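# Place the axle centred in the empty green saddle

## Task

Put the axle into the green saddle that is currently empty so that it sits centred there, leave every other object where it started, then release the axle and withdraw the hand.

## Robot and tools

Robots: four identical i2rt Big YAM arms named arm1, arm2, arm3 and arm4. Each has six joints, a five-fingered right hand and a wrist camera. A fixed room camera, cam_high, is also available. Feet (base_link, scene frame, metres): arm1 at x=-0.635 y=+0.343 z=+0.791, arm2 at x=-0.649 y=-0.344 z=+0.783, arm3 at x=+0.639 y=+0.351 z=+0.817, arm4 at x=+0.641 y=-0.351 z=+0.846. Each foot faces its own +x. The tables beneath the arms are at z=+0.750. Reach is about 1.07 m from the joint-1 axis.

Frame: a single shared scene frame with its origin on the floor and +z up. The hand point lies 0.045 m in front of the palm. At that point, +z runs along the straightened fingers, +y comes out of the palm, and +x runs across the palm away from the thumb. Printed hand positions can be off, more so at long reach.

Tool move: one action for any subset of arms. The arguments are arm1..arm4, each an object holding only that arm's part, plus optional cameras. An arm that is not named receives nothing new. Inside an arm's part:
- joints: absolute targets by name. joint1_rad -2.879 to 2.879 (base yaw, positive counter-clockwise seen from above). joint2_rad 0 to 3.141 (shoulder). joint3_rad 0 to 3.019 (elbow). joint4_rad -1.692 to 1.57 (hand pitch, positive raises the fingers). joint5_rad -1.57 to 1.57 (sideways, positive to the arm's right). joint6_rad -2.094 to 2.094 (roll, positive clockwise seen from behind). Units are radians. Hand keys, each -1 to 1: hand_little, hand_ring, hand_middle, hand_index and hand_thumb_bend use +1 for straight and -1 for curled. hand_thumb_turn uses +1 for beside the palm and -1 for opposite the fingers. hand_force_limit (-1 to 1) sets the stopping force, scaling from about 0 up to 10 N (15 N for the thumb motors). hand_speed (-0.96 to 1) sets finger speed.
- target: one list of seven numbers, [x, y, z, qw, qx, qy, qz]. It is an absolute hand pose in metres in the scene frame, in the same form as the printed hand line. The hand follows a straight path to it from its current hand_target. When target is given, joints may hold only the hand_ keys.
- speed: top path speed in m/s, 0.002 to 0.5, default 0.25. It is valid only together with target.
- min_time_s: 0.1 to 8 s, the shortest duration for that arm's joint motions.
All motions in one call start at the same moment. Hand paths finish together, paced by the slowest. Paths last between 0.5 and 10 s, and no action runs past 15 s. Hands lag, can drift, and often stop a centimetre or more away from the goal. Paths ignore obstacles and other arms. The cameras argument takes a list of names from arm1_cam_wrist..arm4_cam_wrist, cam_high or "all". An empty list returns no images. Calling move with no action returns the full state and every image.

Tool wait: seconds from 0 to 10, plus optional cameras. It issues no new commands.
Tool zoom_image: camera and region [x0, y0, x1, y1] in pixels of that camera's most recent image, at most 504 wide and 504 high. Images are 672x504.
Tool show_instructions: shows the reference pages for the scene.
Tool finished_scene: scene is the current scene number. It ends the scene and cannot be undone, so call it only once the axle rests centred in the saddle with no hand holding it.

Reading results: the "move" line gives each arm that was sent motion, with "done" or its worst status, for example time_out. joint_status and hand_status show how each motion ended. off_target means the joint stopped short and may still be pushing. time_out means the joints now hold targets close to where they stopped. not_followed, "joint command not followed" or "pose unreachable" mean a safety check rejected the targets, usually because of a collision risk between arms. on_its_own lists motion that was not commanded, where "held at" is the target and not the measured value. Arms listed under "as last shown" repeat their earlier lines. Joint velocities are in rad/s. Torques are in N m, and joints 3 and 4 wrap at ±28. hand_stopped_by gives one word per motor for little, ring, middle, index, thumb_bend and thumb_turn: moving, target, force, stalled or fault. The *_load_n values are fingertip forces in N, positive when pushed open. A lost grip shows as loads falling toward 0.

Gripping: a finger motor moves only after its target changes by 0.002 or more. It stops at the target, or when its load reaches hand_force_limit, and then locks. Scenes start at hand_force_limit 0 and hand_speed -0.8. For a gentle grip, close with hand_speed at -0.94 or lower. To grip harder, raise the limit and send a more-closed target. To release, send a more-open target. A thumb turned fully opposite the fingers lets the hand wrap objects about 0.035 to 0.065 m thick, or handles down to about 0.025 m. A bracket on the little-finger side of the wrist sticks out and can strike objects.

Cameras: each wrist camera sits on the little-finger side and aims about 30 degrees toward the thumb. With joint6 near -1.3 its image is upright. Calibration is approximate, with errors of several millimetres.

Avoid the following. Arms pressing on one another, including one hand closing on another hand's fingers. Hard contact with fixed or heavy objects. Dropping the axle from any height, or releasing it while it is still moving. Pushing anything off the work area. Shifting other objects. Prolonged pushing or long stretched-out holds that overheat motors: a MOTOR HOT line means rest the arm, and at 100 °C the arm collapses for 30 to 60 s. An arm does not stop on contact; it keeps pushing. Joints left out of a call may still be driving toward old targets, so send a stuck joint its current reading to relieve it. Loose objects may occasionally be nudged by outside pushes. If a call is refused, any later move, wait or finished_scene calls in the same reply are skipped.

Each tool is called after "Request:" in YAML: its name, and indented under it one key for each argument.

Reference images:

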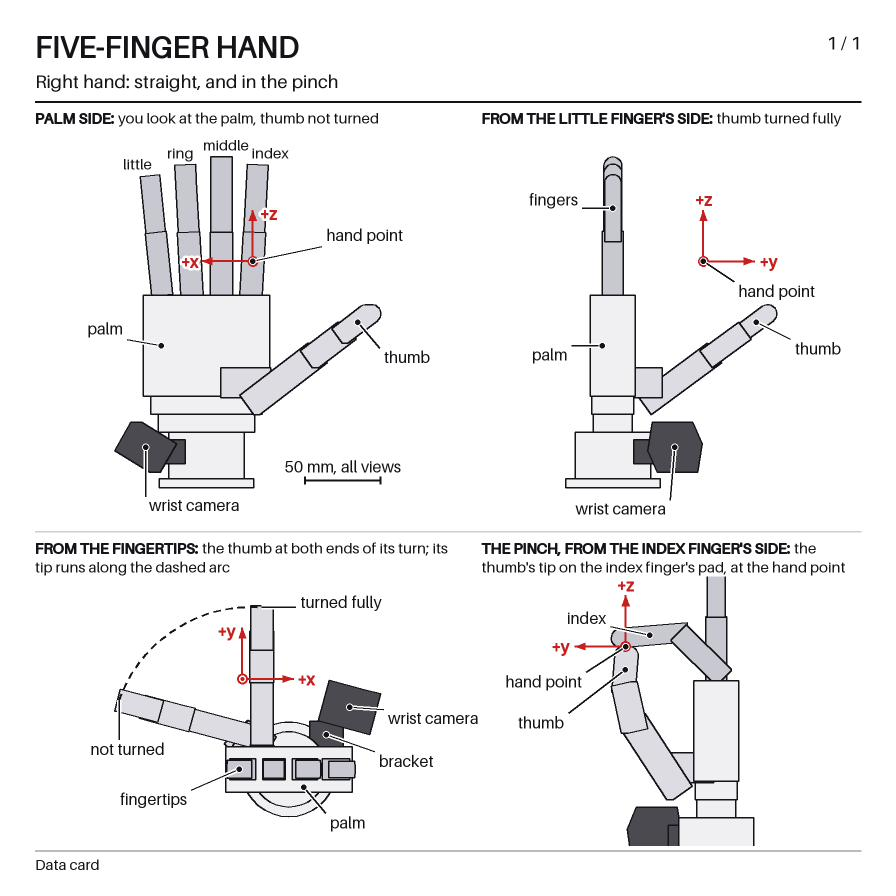

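## Session

Request:
move:

Scene clock: 0.00 s.
Joint torques (N m): no reading
Motor temperatures (°C): arm1=[24 27 25 27 26 27] | arm2=[29 25 24 25 25 24] | arm3=[26 24 27 25 27 24] | arm4=[29 26 24 26 26 26]
Heat: arm1: hottest joint2_rad 27 °C; arm2: hottest joint1_rad 29 °C; arm3: hottest joint3_rad 27 °C; arm4: hottest joint1_rad 29 °C.
Joint velocities: within noise
arm1.joint_positions: joint1_rad=+0.781 joint2_rad=+0.611 joint3_rad=+1.342 joint4_rad=-1.228 joint5_rad=+0.137 joint6_rad=-1.175 hand_little=+1.000 hand_ring=+1.000 hand_middle=+1.000 hand_index=+1.000 hand_thumb_turn=+1.000 hand_thumb_bend=+1.000 hand_force_limit=+0.000 hand_speed=-0.800
arm1.joint_status: not commanded
arm1.hand_stopped_by: target,target,target,target,target,target
arm1.little_load_n: 0.0
arm1.ring_load_n: 0.0
arm1.middle_load_n: 0.5
arm1.index_load_n: 0.0
arm1.thumb_bend_load_n: 0.0
arm1.thumb_turn_load_n: 0.0
arm1.hand: x=-0.5220 y=+0.1253 z=+1.2814 quat_wxyz=(+0.157, +0.688, -0.510, +0.493) (m; scene frame)
arm1.hand_target: x=-0.5231 y=+0.1264 z=+1.2902 quat_wxyz=(+0.159, +0.683, -0.507, +0.501) (m; scene frame)
arm1.hand_status: not commanded
arm2.joint_positions: joint1_rad=+0.780 joint2_rad=+0.614 joint3_rad=+1.401 joint4_rad=-1.408 joint5_rad=-0.185 joint6_rad=-1.123 hand_little=+1.000 hand_ring=+1.000 hand_middle=+1.000 hand_index=+1.000 hand_thumb_turn=+1.000 hand_thumb_bend=+1.000 hand_force_limit=+0.000 hand_speed=-0.800
arm2.joint_status: not commanded
arm2.hand_stopped_by: target,target,target,target,target,target
arm2.little_load_n: 0.0
arm2.ring_load_n: 0.0
arm2.middle_load_n: 0.0
arm2.index_load_n: 0.0
arm2.thumb_bend_load_n: -0.5
arm2.thumb_turn_load_n: 0.0
arm2.hand: x=-0.7921 y=-0.1875 z=+1.2552 quat_wxyz=(-0.462, +0.486, +0.742, +0.001) (m; scene frame)
arm2.hand_target: x=-0.7919 y=-0.1878 z=+1.2653 quat_wxyz=(-0.472, +0.482, +0.738, +0.003) (m; scene frame)
arm2.hand_status: not commanded
arm3.joint_positions: joint1_rad=+0.615 joint2_rad=+0.621 joint3_rad=+1.329 joint4_rad=-1.163 joint5_rad=+0.028 joint6_rad=-1.134 hand_little=+1.000 hand_ring=+1.000 hand_middle=+1.000 hand_index=+1.000 hand_thumb_turn=+1.000 hand_thumb_bend=+1.000 hand_force_limit=+0.000 hand_speed=-0.800
arm3.joint_status: not commanded
arm3.hand_stopped_by: target,target,target,target,target,target
arm3.little_load_n: 0.0
arm3.ring_load_n: 0.0
arm3.middle_load_n: 0.0
arm3.index_load_n: 0.0
arm3.thumb_bend_load_n: 0.0
arm3.thumb_turn_load_n: 0.0
arm3.hand: x=+0.7595 y=+0.1192 z=+1.3080 quat_wxyz=(+0.142, +0.655, -0.537, +0.512) (m; scene frame)
arm3.hand_target: x=+0.7588 y=+0.1203 z=+1.3199 quat_wxyz=(+0.145, +0.649, -0.533, +0.523) (m; scene frame)
arm3.hand_status: not commanded
arm4.joint_positions: joint1_rad=+0.677 joint2_rad=+0.625 joint3_rad=+1.335 joint4_rad=-1.257 joint5_rad=-0.011 joint6_rad=-1.392 hand_little=+1.000 hand_ring=+1.000 hand_middle=+1.000 hand_index=+1.000 hand_thumb_turn=+1.000 hand_thumb_bend=+1.000 hand_force_limit=+0.000 hand_speed=-0.800
arm4.joint_status: not commanded
arm4.hand_stopped_by: target,target,target,target,target,target
arm4.little_load_n: 0.0
arm4.ring_load_n: 0.0
arm4.middle_load_n: 0.0
arm4.index_load_n: 0.0
arm4.thumb_bend_load_n: 0.0
arm4.thumb_turn_load_n: 0.0
arm4.hand: x=+0.5321 y=-0.1226 z=+1.3302 quat_wxyz=(-0.459, +0.456, +0.741, +0.181) (m; scene frame)
arm4.hand_target: x=+0.5327 y=-0.1234 z=+1.3407 quat_wxyz=(-0.468, +0.453, +0.736, +0.185) (m; scene frame)
arm4.hand_status: not commanded
pictures: arm1_cam_wrist, arm2_cam_wrist, arm3_cam_wrist, arm4_cam_wrist, cam_high
camera_calibration:
arm1_cam_wrist: T_world_to_cam=[[-0.825951, -0.557612, -0.0829109, -0.252619], [-0.461672, 0.753451, -0.468157, 0.258043], [0.323519, -0.348397, -0.879747, 1.45344], [0, 0, 0, 1]] pos_world=[-0.559736, 0.171089, 1.37852]
arm2_cam_wrist: T_world_to_cam=[[0.62386, 0.744017, -0.239243, 0.935221], [0.650834, -0.664064, -0.368014, 0.848546], [-0.432681, 0.073882, -0.898515, 0.91671], [0, 0, 0, 1]] pos_world=[-0.739067, -0.200059, 1.3597]
arm3_cam_wrist: T_world_to_cam=[[-0.827724, -0.538323, -0.158373, 0.905386], [-0.376904, 0.742456, -0.553807, 0.925734], [0.415712, -0.398708, -0.817445, 0.914964], [0, 0, 0, 1]] pos_world=[0.717961, 0.164877, 1.404]
arm4_cam_wrist: T_world_to_cam=[[0.752454, 0.651075, 0.0995732, -0.456047], [0.607627, -0.62785, -0.486409, 0.249896], [-0.254172, 0.426504, -0.868039, 1.45747], [0, 0, 0, 1]] pos_world=[0.561757, -0.167797, 1.4321]

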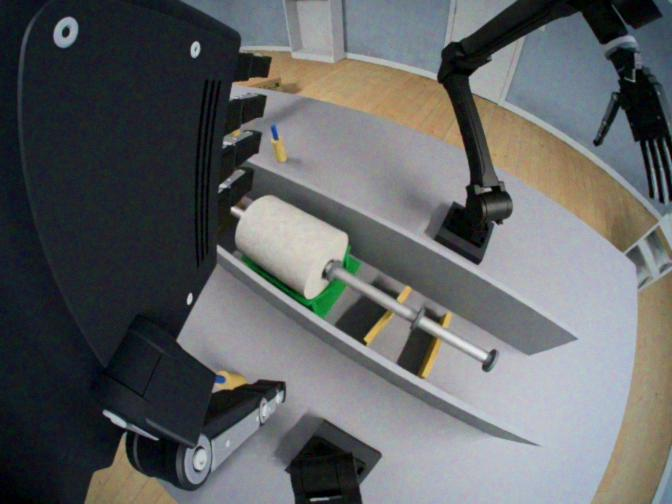

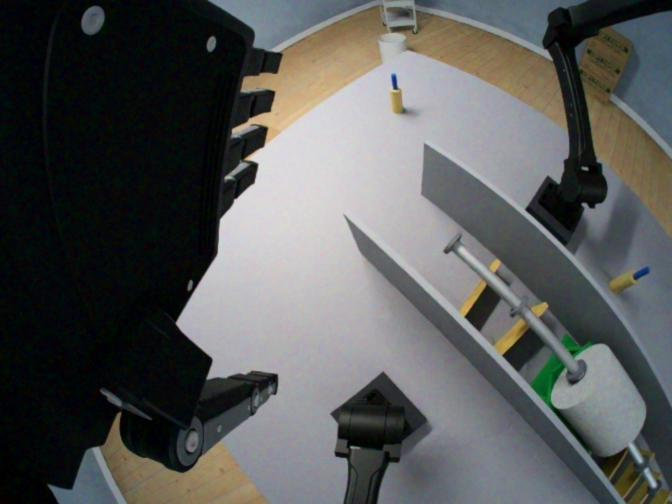

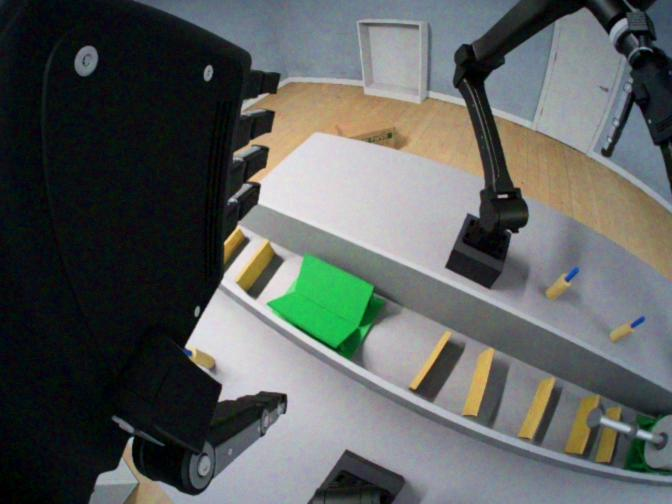

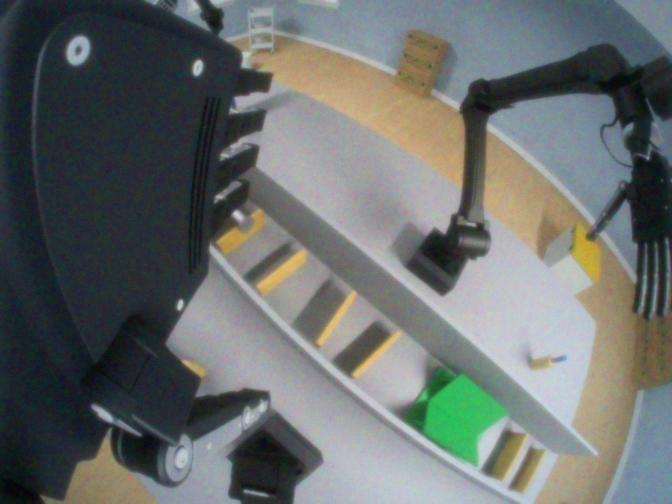

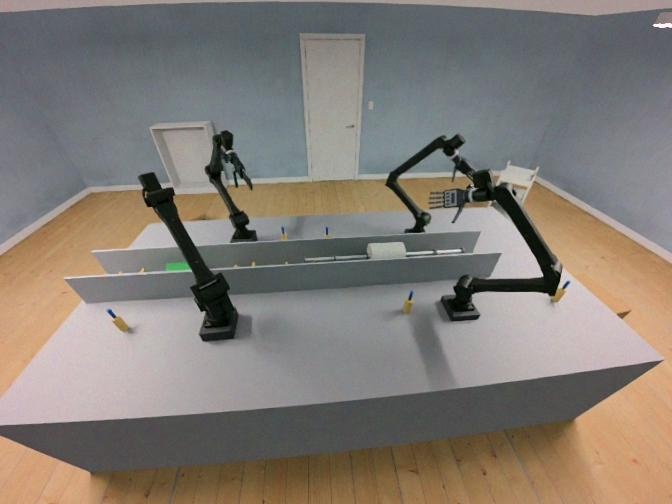

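Request:
zoom_image:
  camera: "cam_high"
  region: [80, 210, 290, 320]

Request:
zoom_image:
  camera: "cam_high"
  region: [280, 210, 520, 320]

Request:
zoom_image:
  camera: "arm1_cam_wrist"
  region: [220, 180, 540, 480]

Request:
zoom_image:
  camera: "arm2_cam_wrist"
  region: [400, 200, 672, 504]

Request:
zoom_image:
  camera: "arm3_cam_wrist"
  region: [200, 200, 672, 480]

Request:
zoom_image:
  camera: "arm4_cam_wrist"
  region: [200, 160, 600, 504]

Scaled by 2.400.

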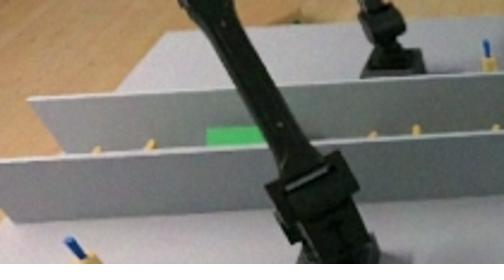

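Scaled by 2.100.

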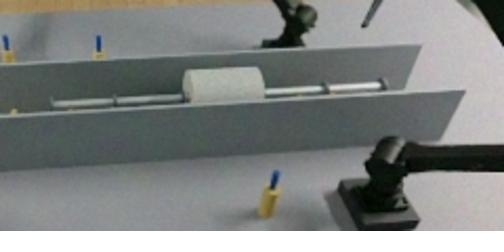

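Scaled by 1.575 from the camera's 672x504 image, which has a finer 960x720 frame.

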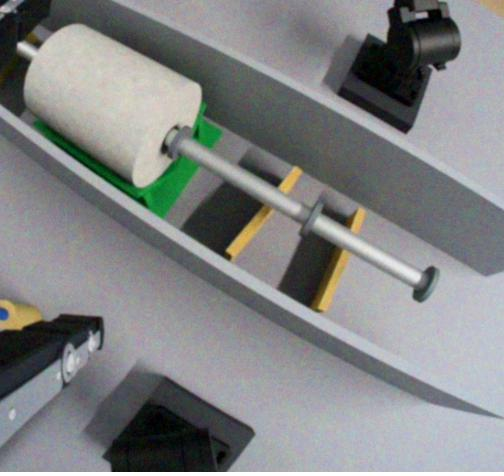

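Scaled by 1.658 from the camera's 672x504 image, which has a finer 960x720 frame.

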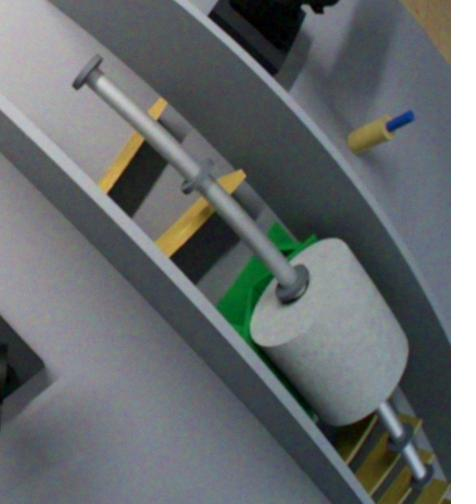

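Scaled by 1.068 from the camera's 672x504 image, which has a finer 960x720 frame.

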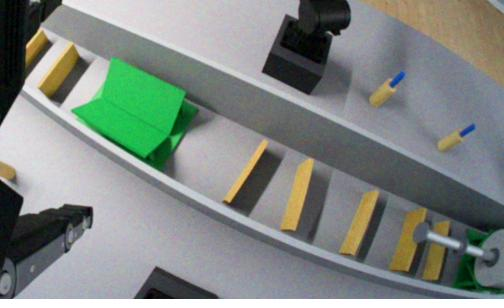

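Scaled by 1.260 from the camera's 672x504 image, which has a finer 960x720 frame.

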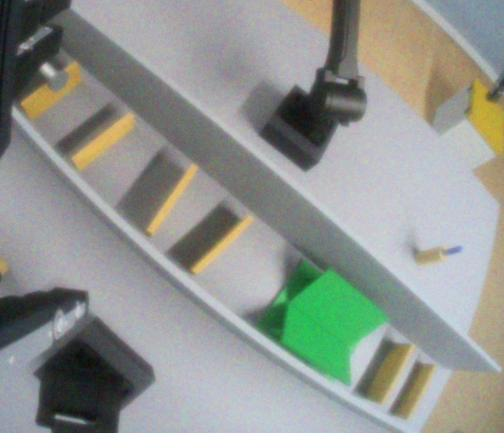

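Request:
move:
  arm2: {"joints": {"joint1_rad": 2.0}, "min_time_s": 2.0}
  arm4: {"joints": {"joint1_rad": 1.1, "joint2_rad": 0.35, "hand_thumb_turn": -1, "hand_speed": 0.2}, "min_time_s": 2.0}

Request:
move:
  arm1: {"target": [-0.685, 0.025, 1.04, 0, 0, 1, 0], "speed": 0.25, "joints": {"hand_thumb_turn": -1, "hand_little": 0.5, "hand_ring": 0.5, "hand_middle": 0.5, "hand_index": 0.5, "hand_speed": 0.2}}
  arm3: {"target": [-0.03, 0.015, 1.04, 0, 0, 1, 0], "speed": 0.3, "joints": {"hand_thumb_turn": -1, "hand_little": 0.5, "hand_ring": 0.5, "hand_middle": 0.5, "hand_index": 0.5, "hand_speed": 0.2}}
  cameras: ["arm1_cam_wrist", "arm3_cam_wrist", "cam_high"]

Scene clock: 24.17 s.
Joint torques (N m): arm1=[0.56 2.61 9.74 1.76 0.12 -0.01] | arm2=[2.08 3.19 8.16 2.56 -0.11 -0.11] | arm3=[-1.67 1.49 8.77 2.47 0.18 -0.01] | arm4=[1.14 4.19 7.68 2.47 -0.02 -0.08]
Motor temperatures (°C): arm1=[24 27 27 27 26 27] | arm2=[29 26 26 25 25 24] | arm3=[26 24 30 26 27 24] | arm4=[29 26 26 26 26 26]
Heat: arm1: hottest joint2_rad 27 °C; arm2: hottest joint1_rad 29 °C; arm3: hottest joint3_rad 30 °C; arm4: hottest joint1_rad 29 °C.
move: arm2 done; arm4 done
Joint velocities: within noise
arm1, arm3: as last shown
arm1.middle_load_n: 0.0
arm2.joint_positions: joint1_rad=+1.992 joint2_rad=+0.614 joint3_rad=+1.401 joint4_rad=-1.408 joint5_rad=-0.185 joint6_rad=-1.123 hand_little=+1.000 hand_ring=+1.000 hand_middle=+1.000 hand_index=+1.000 hand_thumb_turn=+1.000 hand_thumb_bend=+1.000 hand_force_limit=+0.000 hand_speed=-0.800
arm2.joint_status: all done
arm2.hand_stopped_by: target,target,target,target,target,target
arm2.little_load_n: 0.0
arm2.ring_load_n: 0.0
arm2.middle_load_n: 0.0
arm2.index_load_n: 0.0
arm2.thumb_bend_load_n: 0.0
arm2.thumb_turn_load_n: 0.0
arm2.hand: x=-0.8457 y=-0.4220 z=+1.2552 quat_wxyz=(-0.380, -0.022, +0.887, -0.263) (m; scene frame)
arm2.hand_target: x=-0.8447 y=-0.4237 z=+1.2653 quat_wxyz=(-0.389, -0.027, +0.881, -0.269) (m; scene frame)
arm2.hand_status: not commanded
arm3.ring_load_n: -0.5
arm4.joint_positions: joint1_rad=+1.088 joint2_rad=+0.356 joint3_rad=+1.335 joint4_rad=-1.257 joint5_rad=-0.011 joint6_rad=-1.392 hand_little=+1.000 hand_ring=+1.000 hand_middle=+1.000 hand_index=+1.000 hand_thumb_turn=-1.000 hand_thumb_bend=+1.000 hand_force_limit=+0.000 hand_speed=+0.200
arm4.joint_status: all done
arm4.hand_stopped_by: target,target,target,target,target,target
arm4.little_load_n: 0.0
arm4.ring_load_n: 0.0
arm4.middle_load_n: 0.0
arm4.index_load_n: 0.0
arm4.thumb_bend_load_n: 0.0
arm4.thumb_turn_load_n: 0.0
arm4.hand: x=+0.5354 y=-0.2365 z=+1.3775 quat_wxyz=(-0.595, +0.268, +0.751, +0.104) (m; scene frame)
arm4.hand_target: x=+0.5393 y=-0.2410 z=+1.3881 quat_wxyz=(-0.607, +0.261, +0.744, +0.102) (m; scene frame)
arm4.hand_status: not commanded
pictures: none

Scene clock: 29.27 s.
Joint torques (N m): arm1=[-0.62 -6.42 11.97 -0.38 -0.05 0.1] | arm2=[2.08 3.02 8.14 2.51 -0.11 -0.11] | arm3=[-1.85 -20.89 11.07 1.81 0.28 0.14] | arm4=[1.14 4.31 7.69 2.47 -0.02 -0.08]
Motor temperatures (°C): arm1=[24 27 27 27 26 27] | arm2=[29 26 26 25 25 24] | arm3=[26 24 30 26 27 24] | arm4=[29 26 26 26 26 26]
Heat: arm1: hottest joint2_rad 27 °C; arm2: hottest joint1_rad 29 °C; arm3: hottest joint3_rad 30 °C; arm4: hottest joint1_rad 29 °C.
move: arm1 off_target; arm3 off_target
Joint velocities: within noise
arm1.joint_positions: joint1_rad=-0.181 joint2_rad=+1.342 joint3_rad=+1.321 joint4_rad=-1.568 joint5_rad=+0.014 joint6_rad=-0.209 hand_little=+0.500 hand_ring=+0.500 hand_middle=+0.500 hand_index=+0.500 hand_thumb_turn=-1.000 hand_thumb_bend=+1.000 hand_force_limit=+0.000 hand_speed=+0.200
arm1.joint_status: all done
arm1.hand_stopped_by: target,target,target,target,target,target
arm1.little_load_n: 0.0
arm1.ring_load_n: 0.0
arm1.middle_load_n: 0.0
arm1.index_load_n: 0.0
arm1.thumb_bend_load_n: 0.0
arm1.thumb_turn_load_n: 0.0
arm1.hand: x=-0.6807 y=+0.0332 z=+1.0310 quat_wxyz=(+0.000, +0.012, -1.000, -0.008) (m; scene frame)
arm1.hand_target: x=-0.6851 y=+0.0253 z=+1.0398 quat_wxyz=(+0.000, +0.000, -1.000, +0.000) (m; scene frame)
arm1.hand_status: off_target (0.013 m and 1.7 deg from the pose sent, 0.308 m and 118.7 deg at the start)
arm2, arm4: as last shown
arm3.joint_positions: joint1_rad=-1.069 joint2_rad=+2.454 joint3_rad=+2.881 joint4_rad=-1.678 joint5_rad=+0.026 joint6_rad=-1.122 hand_little=+0.500 hand_ring=+0.500 hand_middle=+0.500 hand_index=+0.500 hand_thumb_turn=-1.000 hand_thumb_bend=+1.000 hand_force_limit=+0.000 hand_speed=+0.200
arm3.joint_status: all done
arm3.hand_stopped_by: target,target,target,target,target,target
arm3.little_load_n: 0.0
arm3.ring_load_n: 0.0
arm3.middle_load_n: 0.0
arm3.index_load_n: 0.0
arm3.thumb_bend_load_n: 0.0
arm3.thumb_turn_load_n: 0.0
arm3.hand: x=-0.0190 y=+0.0173 z=+1.0273 quat_wxyz=(+0.147, +0.039, -0.986, +0.068) (m; scene frame)
arm3.hand_target: x=-0.0283 y=+0.0161 z=+1.0395 quat_wxyz=(+0.170, +0.030, -0.982, +0.080) (m; scene frame)
arm3.hand_status: off_target (0.017 m and 19.2 deg from the pose sent, 0.840 m and 115.0 deg at the start; a joint's target at an end of its range on 44 of 153 steps)
pictures: arm1_cam_wrist, arm3_cam_wrist, cam_high
camera_calibration:
arm1_cam_wrist: T_world_to_cam=[[-0.261596, 0.965168, 0.00419605, -0.212023], [0.79648, 0.213416, 0.56575, -0.0546453], [0.545149, 0.15134, -0.824566, 1.32985], [0, 0, 0, 1]] pos_world=[-0.736905, 0.0150405, 1.12835]
arm3_cam_wrist: T_world_to_cam=[[-0.346495, 0.934818, -0.0778281, 0.0625584], [0.913174, 0.355124, 0.199999, -0.190584], [0.214602, -0.00177187, -0.9767, 1.12135], [0, 0, 0, 1]] pos_world=[-0.0449309, 0.0111871, 1.13821]

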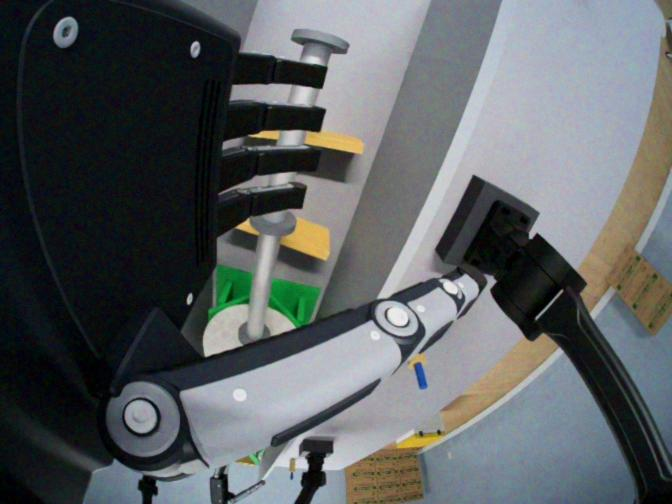

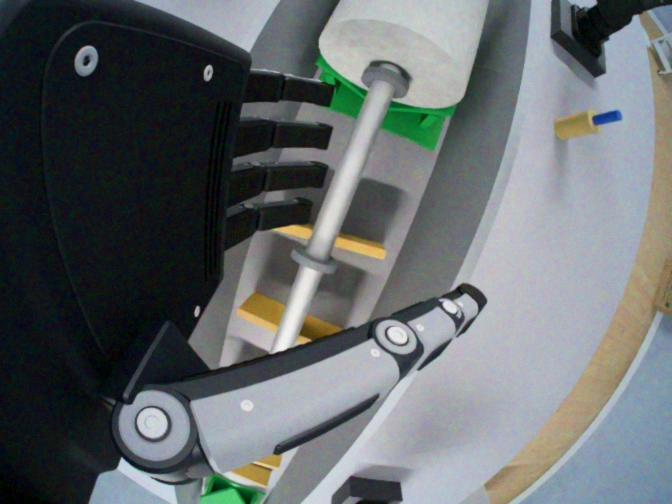

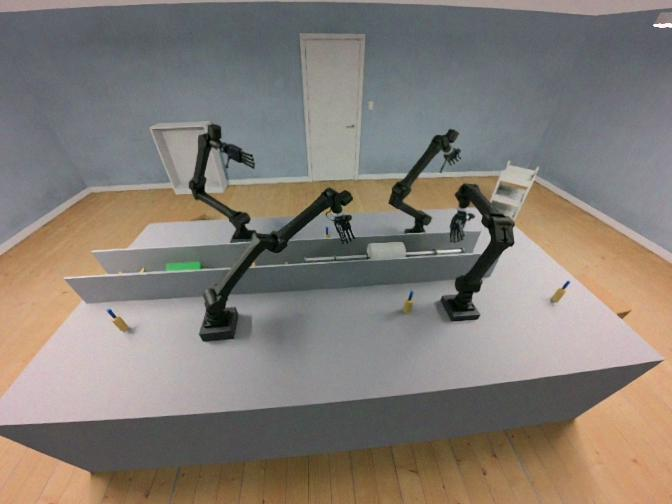

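Request:
move:
  arm1: {"target": [-0.692, -0.014, 0.93, 0, 0, 1, 0], "speed": 0.15, "joints": {"hand_little": 0.7, "hand_ring": 0.7, "hand_middle": 0.7, "hand_index": 0.7}}
  arm3: {"target": [-0.04, 0.0, 0.93, 0, 0, 1, 0], "speed": 0.15, "joints": {"hand_little": 0.7, "hand_ring": 0.7, "hand_middle": 0.7, "hand_index": 0.7}}
  cameras: ["arm1_cam_wrist", "arm3_cam_wrist"]

Request:
zoom_image:
  camera: "arm3_cam_wrist"
  region: [200, 0, 500, 340]

Request:
zoom_image:
  camera: "arm1_cam_wrist"
  region: [200, 0, 500, 340]

Scene clock: 39.80 s.
Joint torques (N m): arm1=[0.09 -7.47 8.47 0.36 -0.07 0.06] | arm2=[2.02 3.08 8.12 2.58 -0.13 -0.1] | arm3=[-1.38 -22.07 11.45 1.55 0.12 0.13] | arm4=[1.14 4.25 7.68 2.45 -0.02 -0.08]
Motor temperatures (°C): arm1=[24 27 28 27 26 27] | arm2=[29 26 26 25 25 24] | arm3=[26 26 32 25 27 24] | arm4=[29 26 26 26 26 26]
Heat: arm1: hottest joint3_rad 28 °C; arm2: hottest joint1_rad 29 °C; arm3: hottest joint3_rad 32 °C; arm4: hottest joint1_rad 29 °C.
move: arm1 done; arm3 off_target
Joint velocities: within noise
arm1.joint_positions: joint1_rad=-0.181 joint2_rad=+1.480 joint3_rad=+1.212 joint4_rad=-1.299 joint5_rad=+0.014 joint6_rad=-0.208 hand_little=+0.700 hand_ring=+0.700 hand_middle=+0.700 hand_index=+0.700 hand_thumb_turn=-1.000 hand_thumb_bend=+1.000 hand_force_limit=+0.000 hand_speed=+0.200
arm1.joint_status: all done
arm1.hand_stopped_by: target,target,target,target,target,target
arm1.little_load_n: 0.0
arm1.ring_load_n: -0.5
arm1.middle_load_n: 0.0
arm1.index_load_n: 0.0
arm1.thumb_bend_load_n: -0.5
arm1.thumb_turn_load_n: 0.0
arm1.hand: x=-0.6881 y=-0.0120 z=+0.9360 quat_wxyz=(+0.002, +0.012, -1.000, +0.003) (m; scene frame)
arm1.hand_target: x=-0.6920 y=-0.0139 z=+0.9300 quat_wxyz=(+0.000, +0.000, -1.000, +0.000) (m; scene frame)
arm1.hand_status: done (0.007 m and 1.4 deg from the pose sent, 0.112 m and 1.7 deg at the start)
arm2, arm4: as last shown
arm3.joint_positions: joint1_rad=-1.069 joint2_rad=+2.601 joint3_rad=+2.881 joint4_rad=-1.635 joint5_rad=+0.018 joint6_rad=-1.094 hand_little=+0.700 hand_ring=+0.700 hand_middle=+0.700 hand_index=+0.700 hand_thumb_turn=-1.000 hand_thumb_bend=+1.000 hand_force_limit=+0.000 hand_speed=+0.200
arm3.joint_status: all done
arm3.hand_stopped_by: target,target,target,target,target,target
arm3.little_load_n: 0.0
arm3.ring_load_n: 0.0
arm3.middle_load_n: 0.0
arm3.index_load_n: 0.0
arm3.thumb_bend_load_n: 0.0
arm3.thumb_turn_load_n: 0.0
arm3.hand: x=-0.0299 y=+0.0068 z=+0.9209 quat_wxyz=(+0.100, +0.027, -0.993, +0.048) (m; scene frame)
arm3.hand_target: x=-0.0384 y=+0.0010 z=+0.9299 quat_wxyz=(+0.120, +0.021, -0.991, +0.061) (m; scene frame)
arm3.hand_status: off_target (0.015 m and 13.1 deg from the pose sent, 0.101 m and 19.2 deg at the start; a joint's target at an end of its range on 55 of 58 steps)
pictures: arm1_cam_wrist, arm3_cam_wrist
camera_calibration:
arm1_cam_wrist: T_world_to_cam=[[-0.260982, 0.965195, -0.0169395, -0.149704], [0.798789, 0.225774, 0.55764, 0.0238736], [0.542056, 0.132003, -0.82991, 1.26494], [0, 0, 0, 1]] pos_world=[-0.743807, -0.0278722, 1.03394]
arm3_cam_wrist: T_world_to_cam=[[-0.316809, 0.94576, -0.0718976, 0.0557082], [0.897043, 0.323389, 0.30122, -0.249123], [0.308133, 0.0309339, -0.95084, 0.99851], [0, 0, 0, 1]] pos_world=[-0.0665507, -0.00301092, 1.02847]

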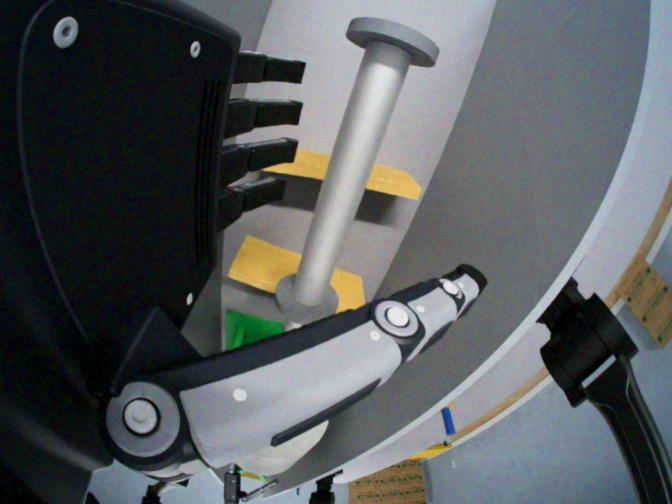

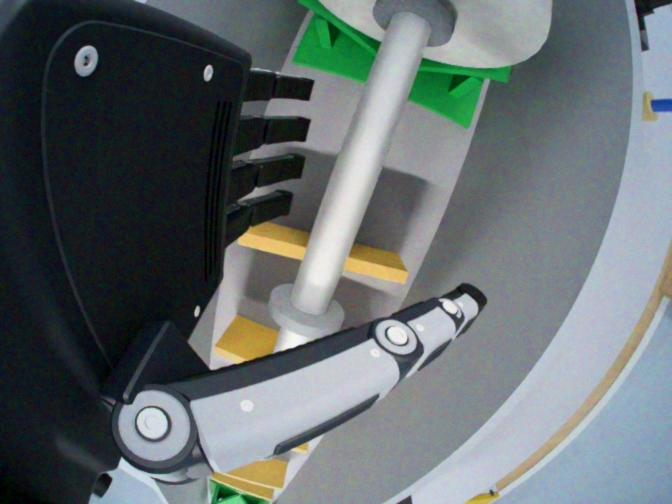

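Scaled by 1.482 from the camera's 672x504 image, which has a finer 960x720 frame.

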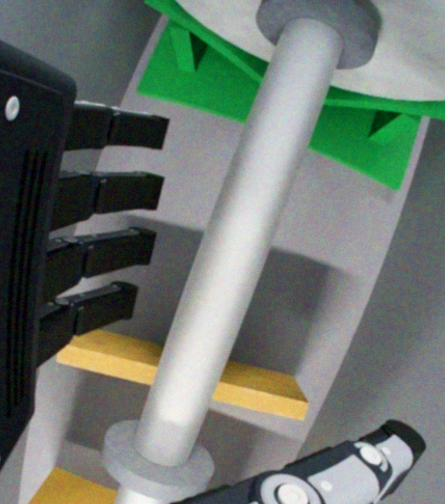

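Scaled by 1.482 from the camera's 672x504 image, which has a finer 960x720 frame.

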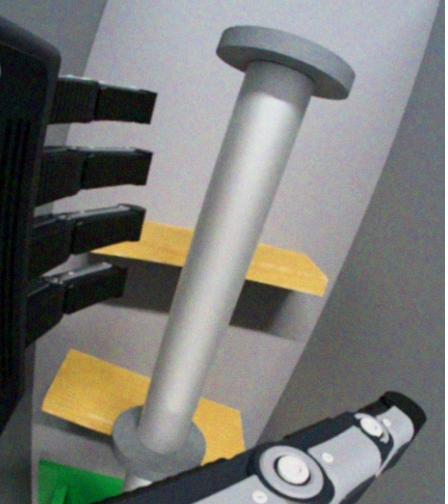

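Request:
move:
  arm1: {"target": [-0.692, -0.014, 0.891, 0, 0, 1, 0], "speed": 0.1}
  arm3: {"target": [-0.044, -0.004, 0.896, 0, 0, 1, 0], "speed": 0.1}
  cameras: ["arm1_cam_wrist", "arm3_cam_wrist"]

Request:
zoom_image:
  camera: "arm3_cam_wrist"
  region: [200, 0, 500, 340]

Request:
zoom_image:
  camera: "arm1_cam_wrist"
  region: [200, 0, 500, 340]

Scene clock: 46.73 s.
Joint torques (N m): arm1=[-0.79 -7.53 8.16 0.25 -0.04 0.09] | arm2=[2.02 3.08 8.1 2.52 -0.12 -0.09] | arm3=[-1.67 -21.66 11.29 1.5 0.13 0.1] | arm4=[1.14 4.31 7.69 2.47 -0.02 -0.08]
Motor temperatures (°C): arm1=[24 27 28 27 26 27] | arm2=[29 26 27 25 25 24] | arm3=[26 26 33 25 27 24] | arm4=[29 26 26 26 26 26]
Heat: arm1: hottest joint3_rad 28 °C; arm2: hottest joint1_rad 29 °C; arm3: hottest joint3_rad 33 °C; arm4: hottest joint1_rad 29 °C.
move: arm1 done; arm3 off_target
Joint velocities: within noise
arm1.joint_positions: joint1_rad=-0.181 joint2_rad=+1.510 joint3_rad=+1.144 joint4_rad=-1.195 joint5_rad=+0.014 joint6_rad=-0.208 hand_little=+0.700 hand_ring=+0.700 hand_middle=+0.700 hand_index=+0.700 hand_thumb_turn=-1.000 hand_thumb_bend=+1.000 hand_force_limit=+0.000 hand_speed=+0.200
arm1.joint_status: not commanded
arm1.hand_stopped_by: target,target,target,target,target,target
arm1.little_load_n: 0.0
arm1.ring_load_n: 0.5
arm1.middle_load_n: 0.0
arm1.index_load_n: 0.0
arm1.thumb_bend_load_n: 0.0
arm1.thumb_turn_load_n: 0.0
arm1.hand: x=-0.6879 y=-0.0134 z=+0.8988 quat_wxyz=(+0.003, +0.012, -1.000, +0.006) (m; scene frame)
arm1.hand_target: x=-0.6920 y=-0.0138 z=+0.8911 quat_wxyz=(+0.000, +0.000, -1.000, +0.000) (m; scene frame)
arm1.hand_status: done (0.009 m and 1.5 deg from the pose sent, 0.045 m and 1.4 deg at the start)
arm2, arm4: as last shown
arm2.ring_load_n: -0.5
arm3.joint_positions: joint1_rad=-1.069 joint2_rad=+2.640 joint3_rad=+2.881 joint4_rad=-1.608 joint5_rad=+0.016 joint6_rad=-1.089 hand_little=+0.700 hand_ring=+0.700 hand_middle=+0.700 hand_index=+0.700 hand_thumb_turn=-1.000 hand_thumb_bend=+1.000 hand_force_limit=+0.000 hand_speed=+0.200
arm3.joint_status: not commanded
arm3.hand_stopped_by: target,target,target,target,target,target
arm3.little_load_n: 0.0
arm3.ring_load_n: 0.0
arm3.middle_load_n: 0.0
arm3.index_load_n: 0.0
arm3.thumb_bend_load_n: 0.0
arm3.thumb_turn_load_n: 0.0
arm3.hand: x=-0.0342 y=+0.0032 z=+0.8923 quat_wxyz=(+0.094, +0.025, -0.994, +0.046) (m; scene frame)
arm3.hand_target: x=-0.0425 y=-0.0030 z=+0.8958 quat_wxyz=(+0.111, +0.019, -0.992, +0.058) (m; scene frame)
arm3.hand_status: off_target (0.013 m and 12.3 deg from the pose sent, 0.030 m and 13.1 deg at the start; a joint's target at an end of its range on 56 of 58 steps)
pictures: arm1_cam_wrist, arm3_cam_wrist
camera_calibration:
arm1_cam_wrist: T_world_to_cam=[[-0.260951, 0.965108, -0.0216915, -0.144652], [0.799377, 0.228628, 0.555631, 0.0471312], [0.541203, 0.127653, -0.831146, 1.23463], [0, 0, 0, 1]] pos_world=[-0.743608, -0.0287751, 0.996832]
arm3_cam_wrist: T_world_to_cam=[[-0.311844, 0.94736, -0.0725411, 0.056423], [0.894693, 0.318489, 0.313192, -0.246218], [0.319809, 0.0327649, -0.946915, 0.969647], [0, 0, 0, 1]] pos_world=[-0.0722166, -0.00680537, 0.99938]

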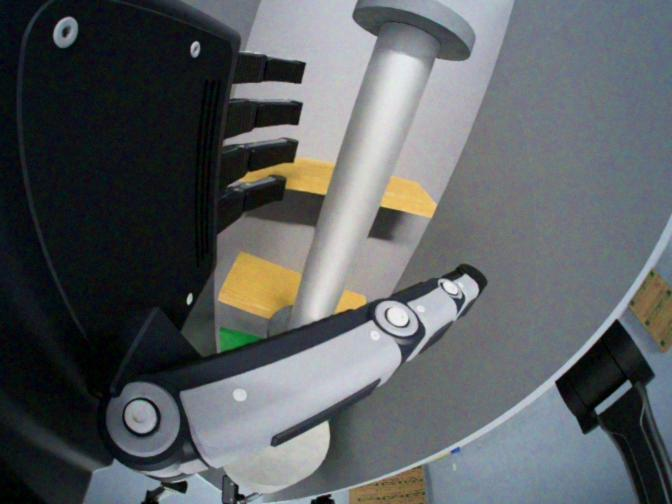

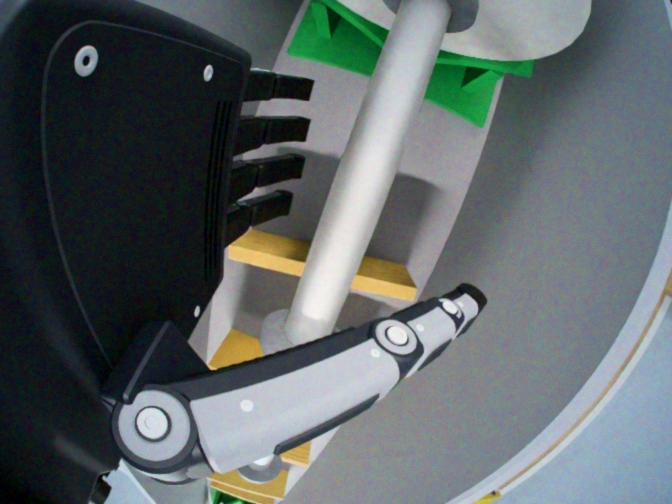

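Scaled by 1.482 from the camera's 672x504 image, which has a finer 960x720 frame.

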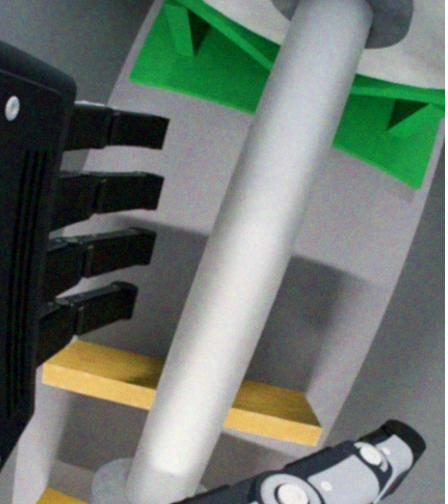

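Scaled by 1.482 from the camera's 672x504 image, which has a finer 960x720 frame.

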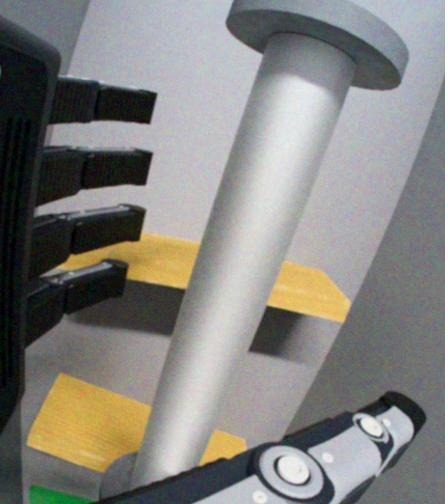

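Request:
move:
  arm1: {"target": [-0.692, -0.012, 0.884, 0, 0, 1, 0], "speed": 0.08}
  arm3: {"target": [-0.044, -0.003, 0.887, 0, 0, 1, 0], "speed": 0.08}

Request:
move:
  arm1: {"joints": {"hand_little": -0.3, "hand_ring": -0.3, "hand_middle": -0.3, "hand_index": -0.3, "hand_speed": -0.7, "hand_force_limit": -0.3}}
  arm3: {"joints": {"hand_little": -0.3, "hand_ring": -0.3, "hand_middle": -0.3, "hand_index": -0.3, "hand_speed": -0.7, "hand_force_limit": -0.3}}
  cameras: ["arm1_cam_wrist", "arm3_cam_wrist"]

Scene clock: 51.23 s.
Joint torques (N m): arm1=[-0.38 -7.24 8.01 0.35 -0.03 0.07] | arm2=[2.02 2.96 8.1 2.54 -0.11 -0.1] | arm3=[-1.44 -21.13 11.44 1.39 0.12 0.13] | arm4=[1.14 4.25 7.69 2.45 -0.02 -0.08]
Motor temperatures (°C): arm1=[24 27 28 27 26 27] | arm2=[29 26 27 25 25 24] | arm3=[26 26 34 25 27 24] | arm4=[29 26 26 26 26 26]
Heat: arm1: hottest joint3_rad 28 °C; arm2: hottest joint1_rad 29 °C; arm3: hottest joint3_rad 34 °C; arm4: hottest joint1_rad 29 °C.
move: arm1 done; arm3 off_target
Joint velocities: within noise
arm1.joint_positions: joint1_rad=-0.182 joint2_rad=+1.511 joint3_rad=+1.128 joint4_rad=-1.175 joint5_rad=+0.014 joint6_rad=-0.208 hand_little=+0.700 hand_ring=+0.700 hand_middle=+0.700 hand_index=+0.700 hand_thumb_turn=-1.000 hand_thumb_bend=+1.000 hand_force_limit=+0.000 hand_speed=+0.200
arm1.joint_status: not commanded
arm1.hand_stopped_by: target,target,target,target,target,target
arm1.little_load_n: 0.0
arm1.ring_load_n: 0.0
arm1.middle_load_n: 0.0
arm1.index_load_n: 0.0
arm1.thumb_bend_load_n: 0.0
arm1.thumb_turn_load_n: 0.0
arm1.hand: x=-0.6878 y=-0.0119 z=+0.8922 quat_wxyz=(+0.003, +0.011, -1.000, +0.006) (m; scene frame)
arm1.hand_target: x=-0.6919 y=-0.0119 z=+0.8841 quat_wxyz=(+0.000, +0.000, -1.000, +0.000) (m; scene frame)
arm1.hand_status: done (0.009 m and 1.5 deg from the pose sent, 0.015 m and 1.5 deg at the start)
arm2, arm4: as last shown
arm2.ring_load_n: 0.0
arm3.joint_positions: joint1_rad=-1.069 joint2_rad=+2.651 joint3_rad=+2.881 joint4_rad=-1.606 joint5_rad=+0.015 joint6_rad=-1.088 hand_little=+0.700 hand_ring=+0.700 hand_middle=+0.700 hand_index=+0.700 hand_thumb_turn=-1.000 hand_thumb_bend=+1.000 hand_force_limit=+0.000 hand_speed=+0.200
arm3.joint_status: not commanded
arm3.hand_stopped_by: target,target,target,target,target,target
arm3.little_load_n: 0.0
arm3.ring_load_n: 0.0
arm3.middle_load_n: 0.0
arm3.index_load_n: 0.0
arm3.thumb_bend_load_n: 0.0
arm3.thumb_turn_load_n: 0.0
arm3.hand: x=-0.0341 y=+0.0030 z=+0.8847 quat_wxyz=(+0.090, +0.024, -0.995, +0.045) (m; scene frame)
arm3.hand_target: x=-0.0425 y=-0.0020 z=+0.8868 quat_wxyz=(+0.106, +0.018, -0.993, +0.055) (m; scene frame)
arm3.hand_status: off_target (0.012 m and 11.9 deg from the pose sent, 0.013 m and 12.3 deg at the start; a joint's target at an end of its range on 60 of 63 steps)
pictures: none

Scene clock: 53.00 s.
Joint torques (N m): arm1=[-0.26 -8.18 8.77 -0.13 0.16 0.04] | arm2=[2.02 3.14 8.14 2.51 -0.12 -0.09] | arm3=[-1.73 -23.47 11.47 0.72 0.32 0.06] | arm4=[1.14 4.25 7.69 2.47 -0.02 -0.08]
Motor temperatures (°C): arm1=[24 27 28 27 26 27] | arm2=[29 26 27 25 25 24] | arm3=[26 27 34 25 27 24] | arm4=[29 26 26 26 26 26]
Heat: arm1: hottest joint3_rad 28 °C; arm2: hottest joint1_rad 29 °C; arm3: hottest joint3_rad 34 °C; arm4: hottest joint1_rad 29 °C.
move: arm1 off_target; arm3 off_target
Joint velocities: within noise
arm1.joint_positions: joint1_rad=-0.182 joint2_rad=+1.524 joint3_rad=+1.118 joint4_rad=-1.166 joint5_rad=+0.009 joint6_rad=-0.205 hand_little=-0.300 hand_ring=-0.299 hand_middle=-0.265 hand_index=-0.181 hand_thumb_turn=-1.000 hand_thumb_bend=+1.000 hand_force_limit=-0.300 hand_speed=-0.700
arm1.joint_status: hand_middle off_target (ended at -0.265, target -0.300); hand_index off_target (ended at -0.181, target -0.300); the others done
arm1.hand_stopped_by: target,force,force,force,target,target
arm1.little_load_n: 0.0
arm1.ring_load_n: 2.5
arm1.middle_load_n: 0.0
arm1.index_load_n: 0.0
arm1.thumb_bend_load_n: 0.0
arm1.thumb_turn_load_n: 0.0
arm1.hand: x=-0.6864 y=-0.0105 z=+0.8847 quat_wxyz=(-0.001, +0.010, -1.000, +0.001) (m; scene frame)
arm1.hand_target: x=-0.6919 y=-0.0118 z=+0.8841 quat_wxyz=(+0.000, +0.000, -1.000, +0.000) (m; scene frame)
arm1.hand_status: not commanded
arm2, arm4: as last shown
arm2.middle_load_n: -0.5
arm3.joint_positions: joint1_rad=-1.069 joint2_rad=+2.680 joint3_rad=+2.881 joint4_rad=-1.592 joint5_rad=+0.011 joint6_rad=-1.085 hand_little=-0.127 hand_ring=-0.072 hand_middle=-0.181 hand_index=-0.264 hand_thumb_turn=-1.000 hand_thumb_bend=+1.000 hand_force_limit=-0.300 hand_speed=-0.700
arm3.joint_status: hand_little off_target (ended at -0.127, target -0.300); hand_ring off_target (ended at -0.072, target -0.300); hand_middle off_target (ended at -0.181, target -0.300); hand_index off_target (ended at -0.264, target -0.300); the others done
arm3.hand_stopped_by: force,force,force,force,target,target
arm3.little_load_n: 0.0
arm3.ring_load_n: 0.0
arm3.middle_load_n: 0.0
arm3.index_load_n: 1.0
arm3.thumb_bend_load_n: 0.0
arm3.thumb_turn_load_n: 0.0
arm3.hand: x=-0.0346 y=+0.0011 z=+0.8628 quat_wxyz=(+0.082, +0.023, -0.995, +0.043) (m; scene frame)
arm3.hand_target: x=-0.0425 y=-0.0022 z=+0.8869 quat_wxyz=(+0.106, +0.018, -0.993, +0.055) (m; scene frame)
arm3.hand_status: not commanded
pictures: arm1_cam_wrist, arm3_cam_wrist
camera_calibration:
arm1_cam_wrist: T_world_to_cam=[[-0.256942, 0.966329, -0.0137822, -0.151522], [0.796573, 0.219837, 0.563155, 0.0443254], [0.547223, 0.13372, -0.826236, 1.22155], [0, 0, 0, 1]] pos_world=[-0.742701, -0.0266695, 0.982239]
arm3_cam_wrist: T_world_to_cam=[[-0.307675, 0.948689, -0.0729787, 0.0566829], [0.888005, 0.313848, 0.336074, -0.255882], [0.341734, 0.0385963, -0.939004, 0.935853], [0, 0, 0, 1]] pos_world=[-0.0751485, -0.00958692, 0.968902]

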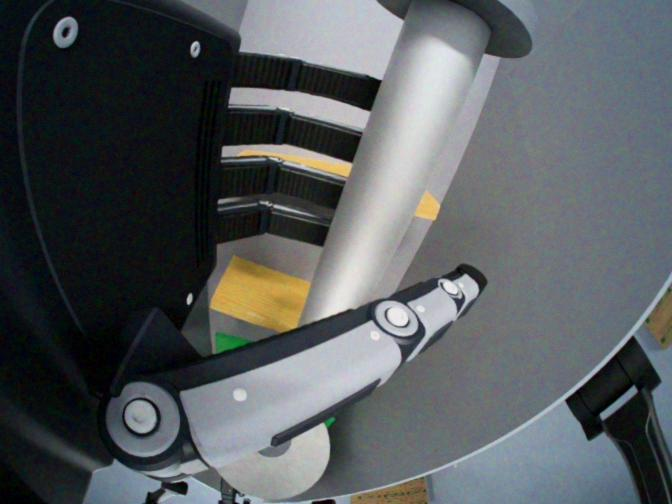

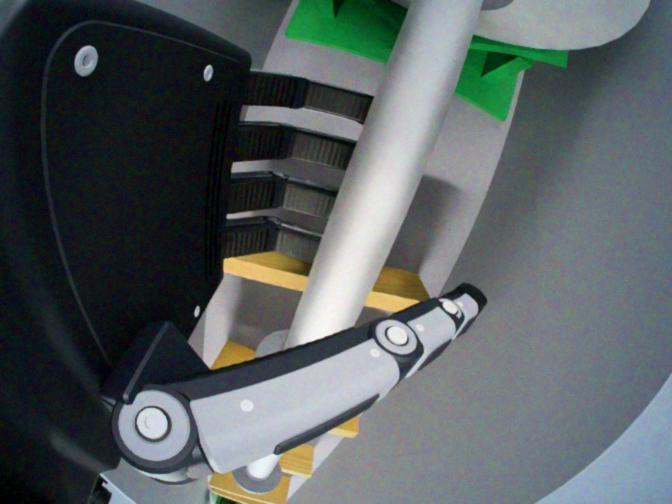

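Request:
move:
  arm1: {"joints": {"hand_little": -0.45, "hand_ring": -0.45, "hand_middle": -0.45, "hand_index": -0.45, "hand_thumb_bend": 0.3, "hand_speed": -0.6, "hand_force_limit": -0.1}}
  arm3: {"joints": {"hand_little": -0.45, "hand_ring": -0.45, "hand_middle": -0.45, "hand_index": -0.45, "hand_thumb_bend": 0.3, "hand_speed": -0.6, "hand_force_limit": -0.1}}
  cameras: ["arm1_cam_wrist", "arm3_cam_wrist"]

Scene clock: 55.97 s.
Joint torques (N m): arm1=[-0.44 -8.59 8.88 -0.09 0.01 -0.01] | arm2=[2.08 3.08 8.1 2.55 -0.13 -0.08] | arm3=[-1.44 -24.64 11.33 0.9 0.28 0.09] | arm4=[1.14 4.25 7.69 2.47 -0.02 -0.08]
Motor temperatures (°C): arm1=[24 27 28 27 26 27] | arm2=[29 26 27 25 25 24] | arm3=[26 27 34 25 27 24] | arm4=[29 26 26 26 26 26]
Heat: arm1: hottest joint3_rad 28 °C; arm2: hottest joint1_rad 29 °C; arm3: hottest joint3_rad 34 °C; arm4: hottest joint1_rad 29 °C.
move: arm1 off_target; arm3 off_target
Joint velocities: within noise
arm1.joint_positions: joint1_rad=-0.182 joint2_rad=+1.525 joint3_rad=+1.117 joint4_rad=-1.165 joint5_rad=+0.012 joint6_rad=-0.202 hand_little=-0.450 hand_ring=-0.331 hand_middle=-0.367 hand_index=-0.433 hand_thumb_turn=-1.000 hand_thumb_bend=+0.381 hand_force_limit=-0.100 hand_speed=-0.600
arm1.joint_status: hand_ring off_target (ended at -0.331, target -0.450); hand_middle off_target (ended at -0.367, target -0.450); hand_thumb_bend off_target (ended at +0.381, target +0.300); the others done
arm1.hand_stopped_by: target,force,force,force,force,target
arm1.little_load_n: 0.0
arm1.ring_load_n: 0.0
arm1.middle_load_n: 1.0
arm1.index_load_n: 7.5
arm1.thumb_bend_load_n: 10.5
arm1.thumb_turn_load_n: 2.0
arm1.hand: x=-0.6867 y=-0.0099 z=+0.8838 quat_wxyz=(+0.000, +0.008, -1.000, -0.001) (m; scene frame)
arm1.hand_target: x=-0.6919 y=-0.0118 z=+0.8841 quat_wxyz=(+0.000, +0.000, -1.000, +0.000) (m; scene frame)
arm1.hand_status: not commanded
arm2, arm4: as last shown
arm2.middle_load_n: 0.0
arm3.joint_positions: joint1_rad=-1.070 joint2_rad=+2.695 joint3_rad=+2.881 joint4_rad=-1.596 joint5_rad=+0.012 joint6_rad=-1.084 hand_little=-0.307 hand_ring=-0.322 hand_middle=-0.286 hand_index=-0.295 hand_thumb_turn=-1.000 hand_thumb_bend=+0.475 hand_force_limit=-0.100 hand_speed=-0.600
arm3.joint_status: hand_little off_target (ended at -0.307, target -0.450); hand_ring off_target (ended at -0.322, target -0.450); hand_middle off_target (ended at -0.286, target -0.450); hand_index off_target (ended at -0.295, target -0.450); hand_thumb_bend off_target (ended at +0.475, target +0.300); the others done
arm3.hand_stopped_by: force,force,force,force,force,target
arm3.little_load_n: 2.5
arm3.ring_load_n: 4.5
arm3.middle_load_n: 0.0
arm3.index_load_n: 0.0
arm3.thumb_bend_load_n: 7.0
arm3.thumb_turn_load_n: 0.0
arm3.hand: x=-0.0331 y=+0.0030 z=+0.8522 quat_wxyz=(+0.074, +0.022, -0.996, +0.038) (m; scene frame)
arm3.hand_target: x=-0.0424 y=-0.0022 z=+0.8867 quat_wxyz=(+0.106, +0.018, -0.993, +0.055) (m; scene frame)
arm3.hand_status: not commanded
pictures: arm1_cam_wrist, arm3_cam_wrist
camera_calibration:
arm1_cam_wrist: T_world_to_cam=[[-0.254009, 0.967145, -0.0105204, -0.153071], [0.798485, 0.215826, 0.561998, 0.0473303], [0.545804, 0.134352, -0.827072, 1.22063], [0, 0, 0, 1]] pos_world=[-0.7429, -0.0261679, 0.981341]
arm3_cam_wrist: T_world_to_cam=[[-0.304402, 0.950074, -0.0685553, 0.050884], [0.883495, 0.308506, 0.352505, -0.268445], [0.356056, 0.0467349, -0.933295, 0.920821], [0, 0, 0, 1]] pos_world=[-0.0752043, -0.00856105, 0.957514]

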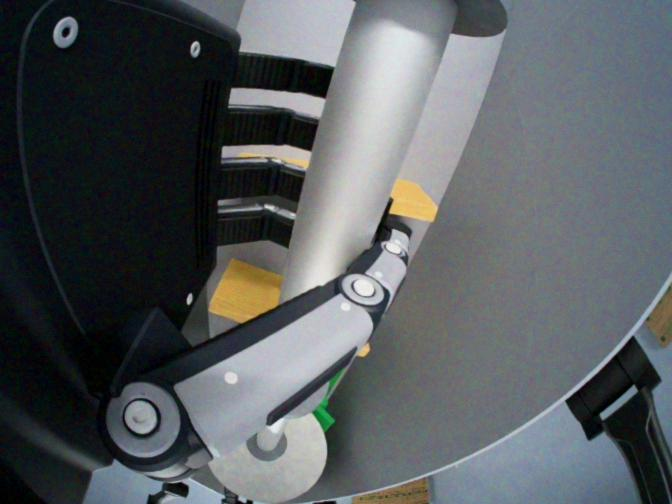

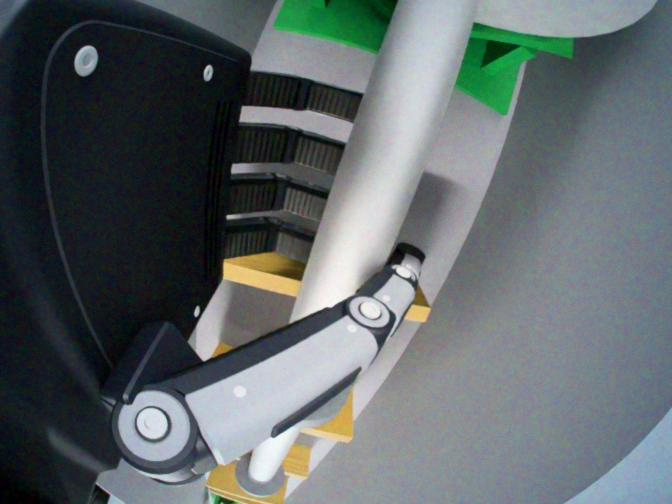

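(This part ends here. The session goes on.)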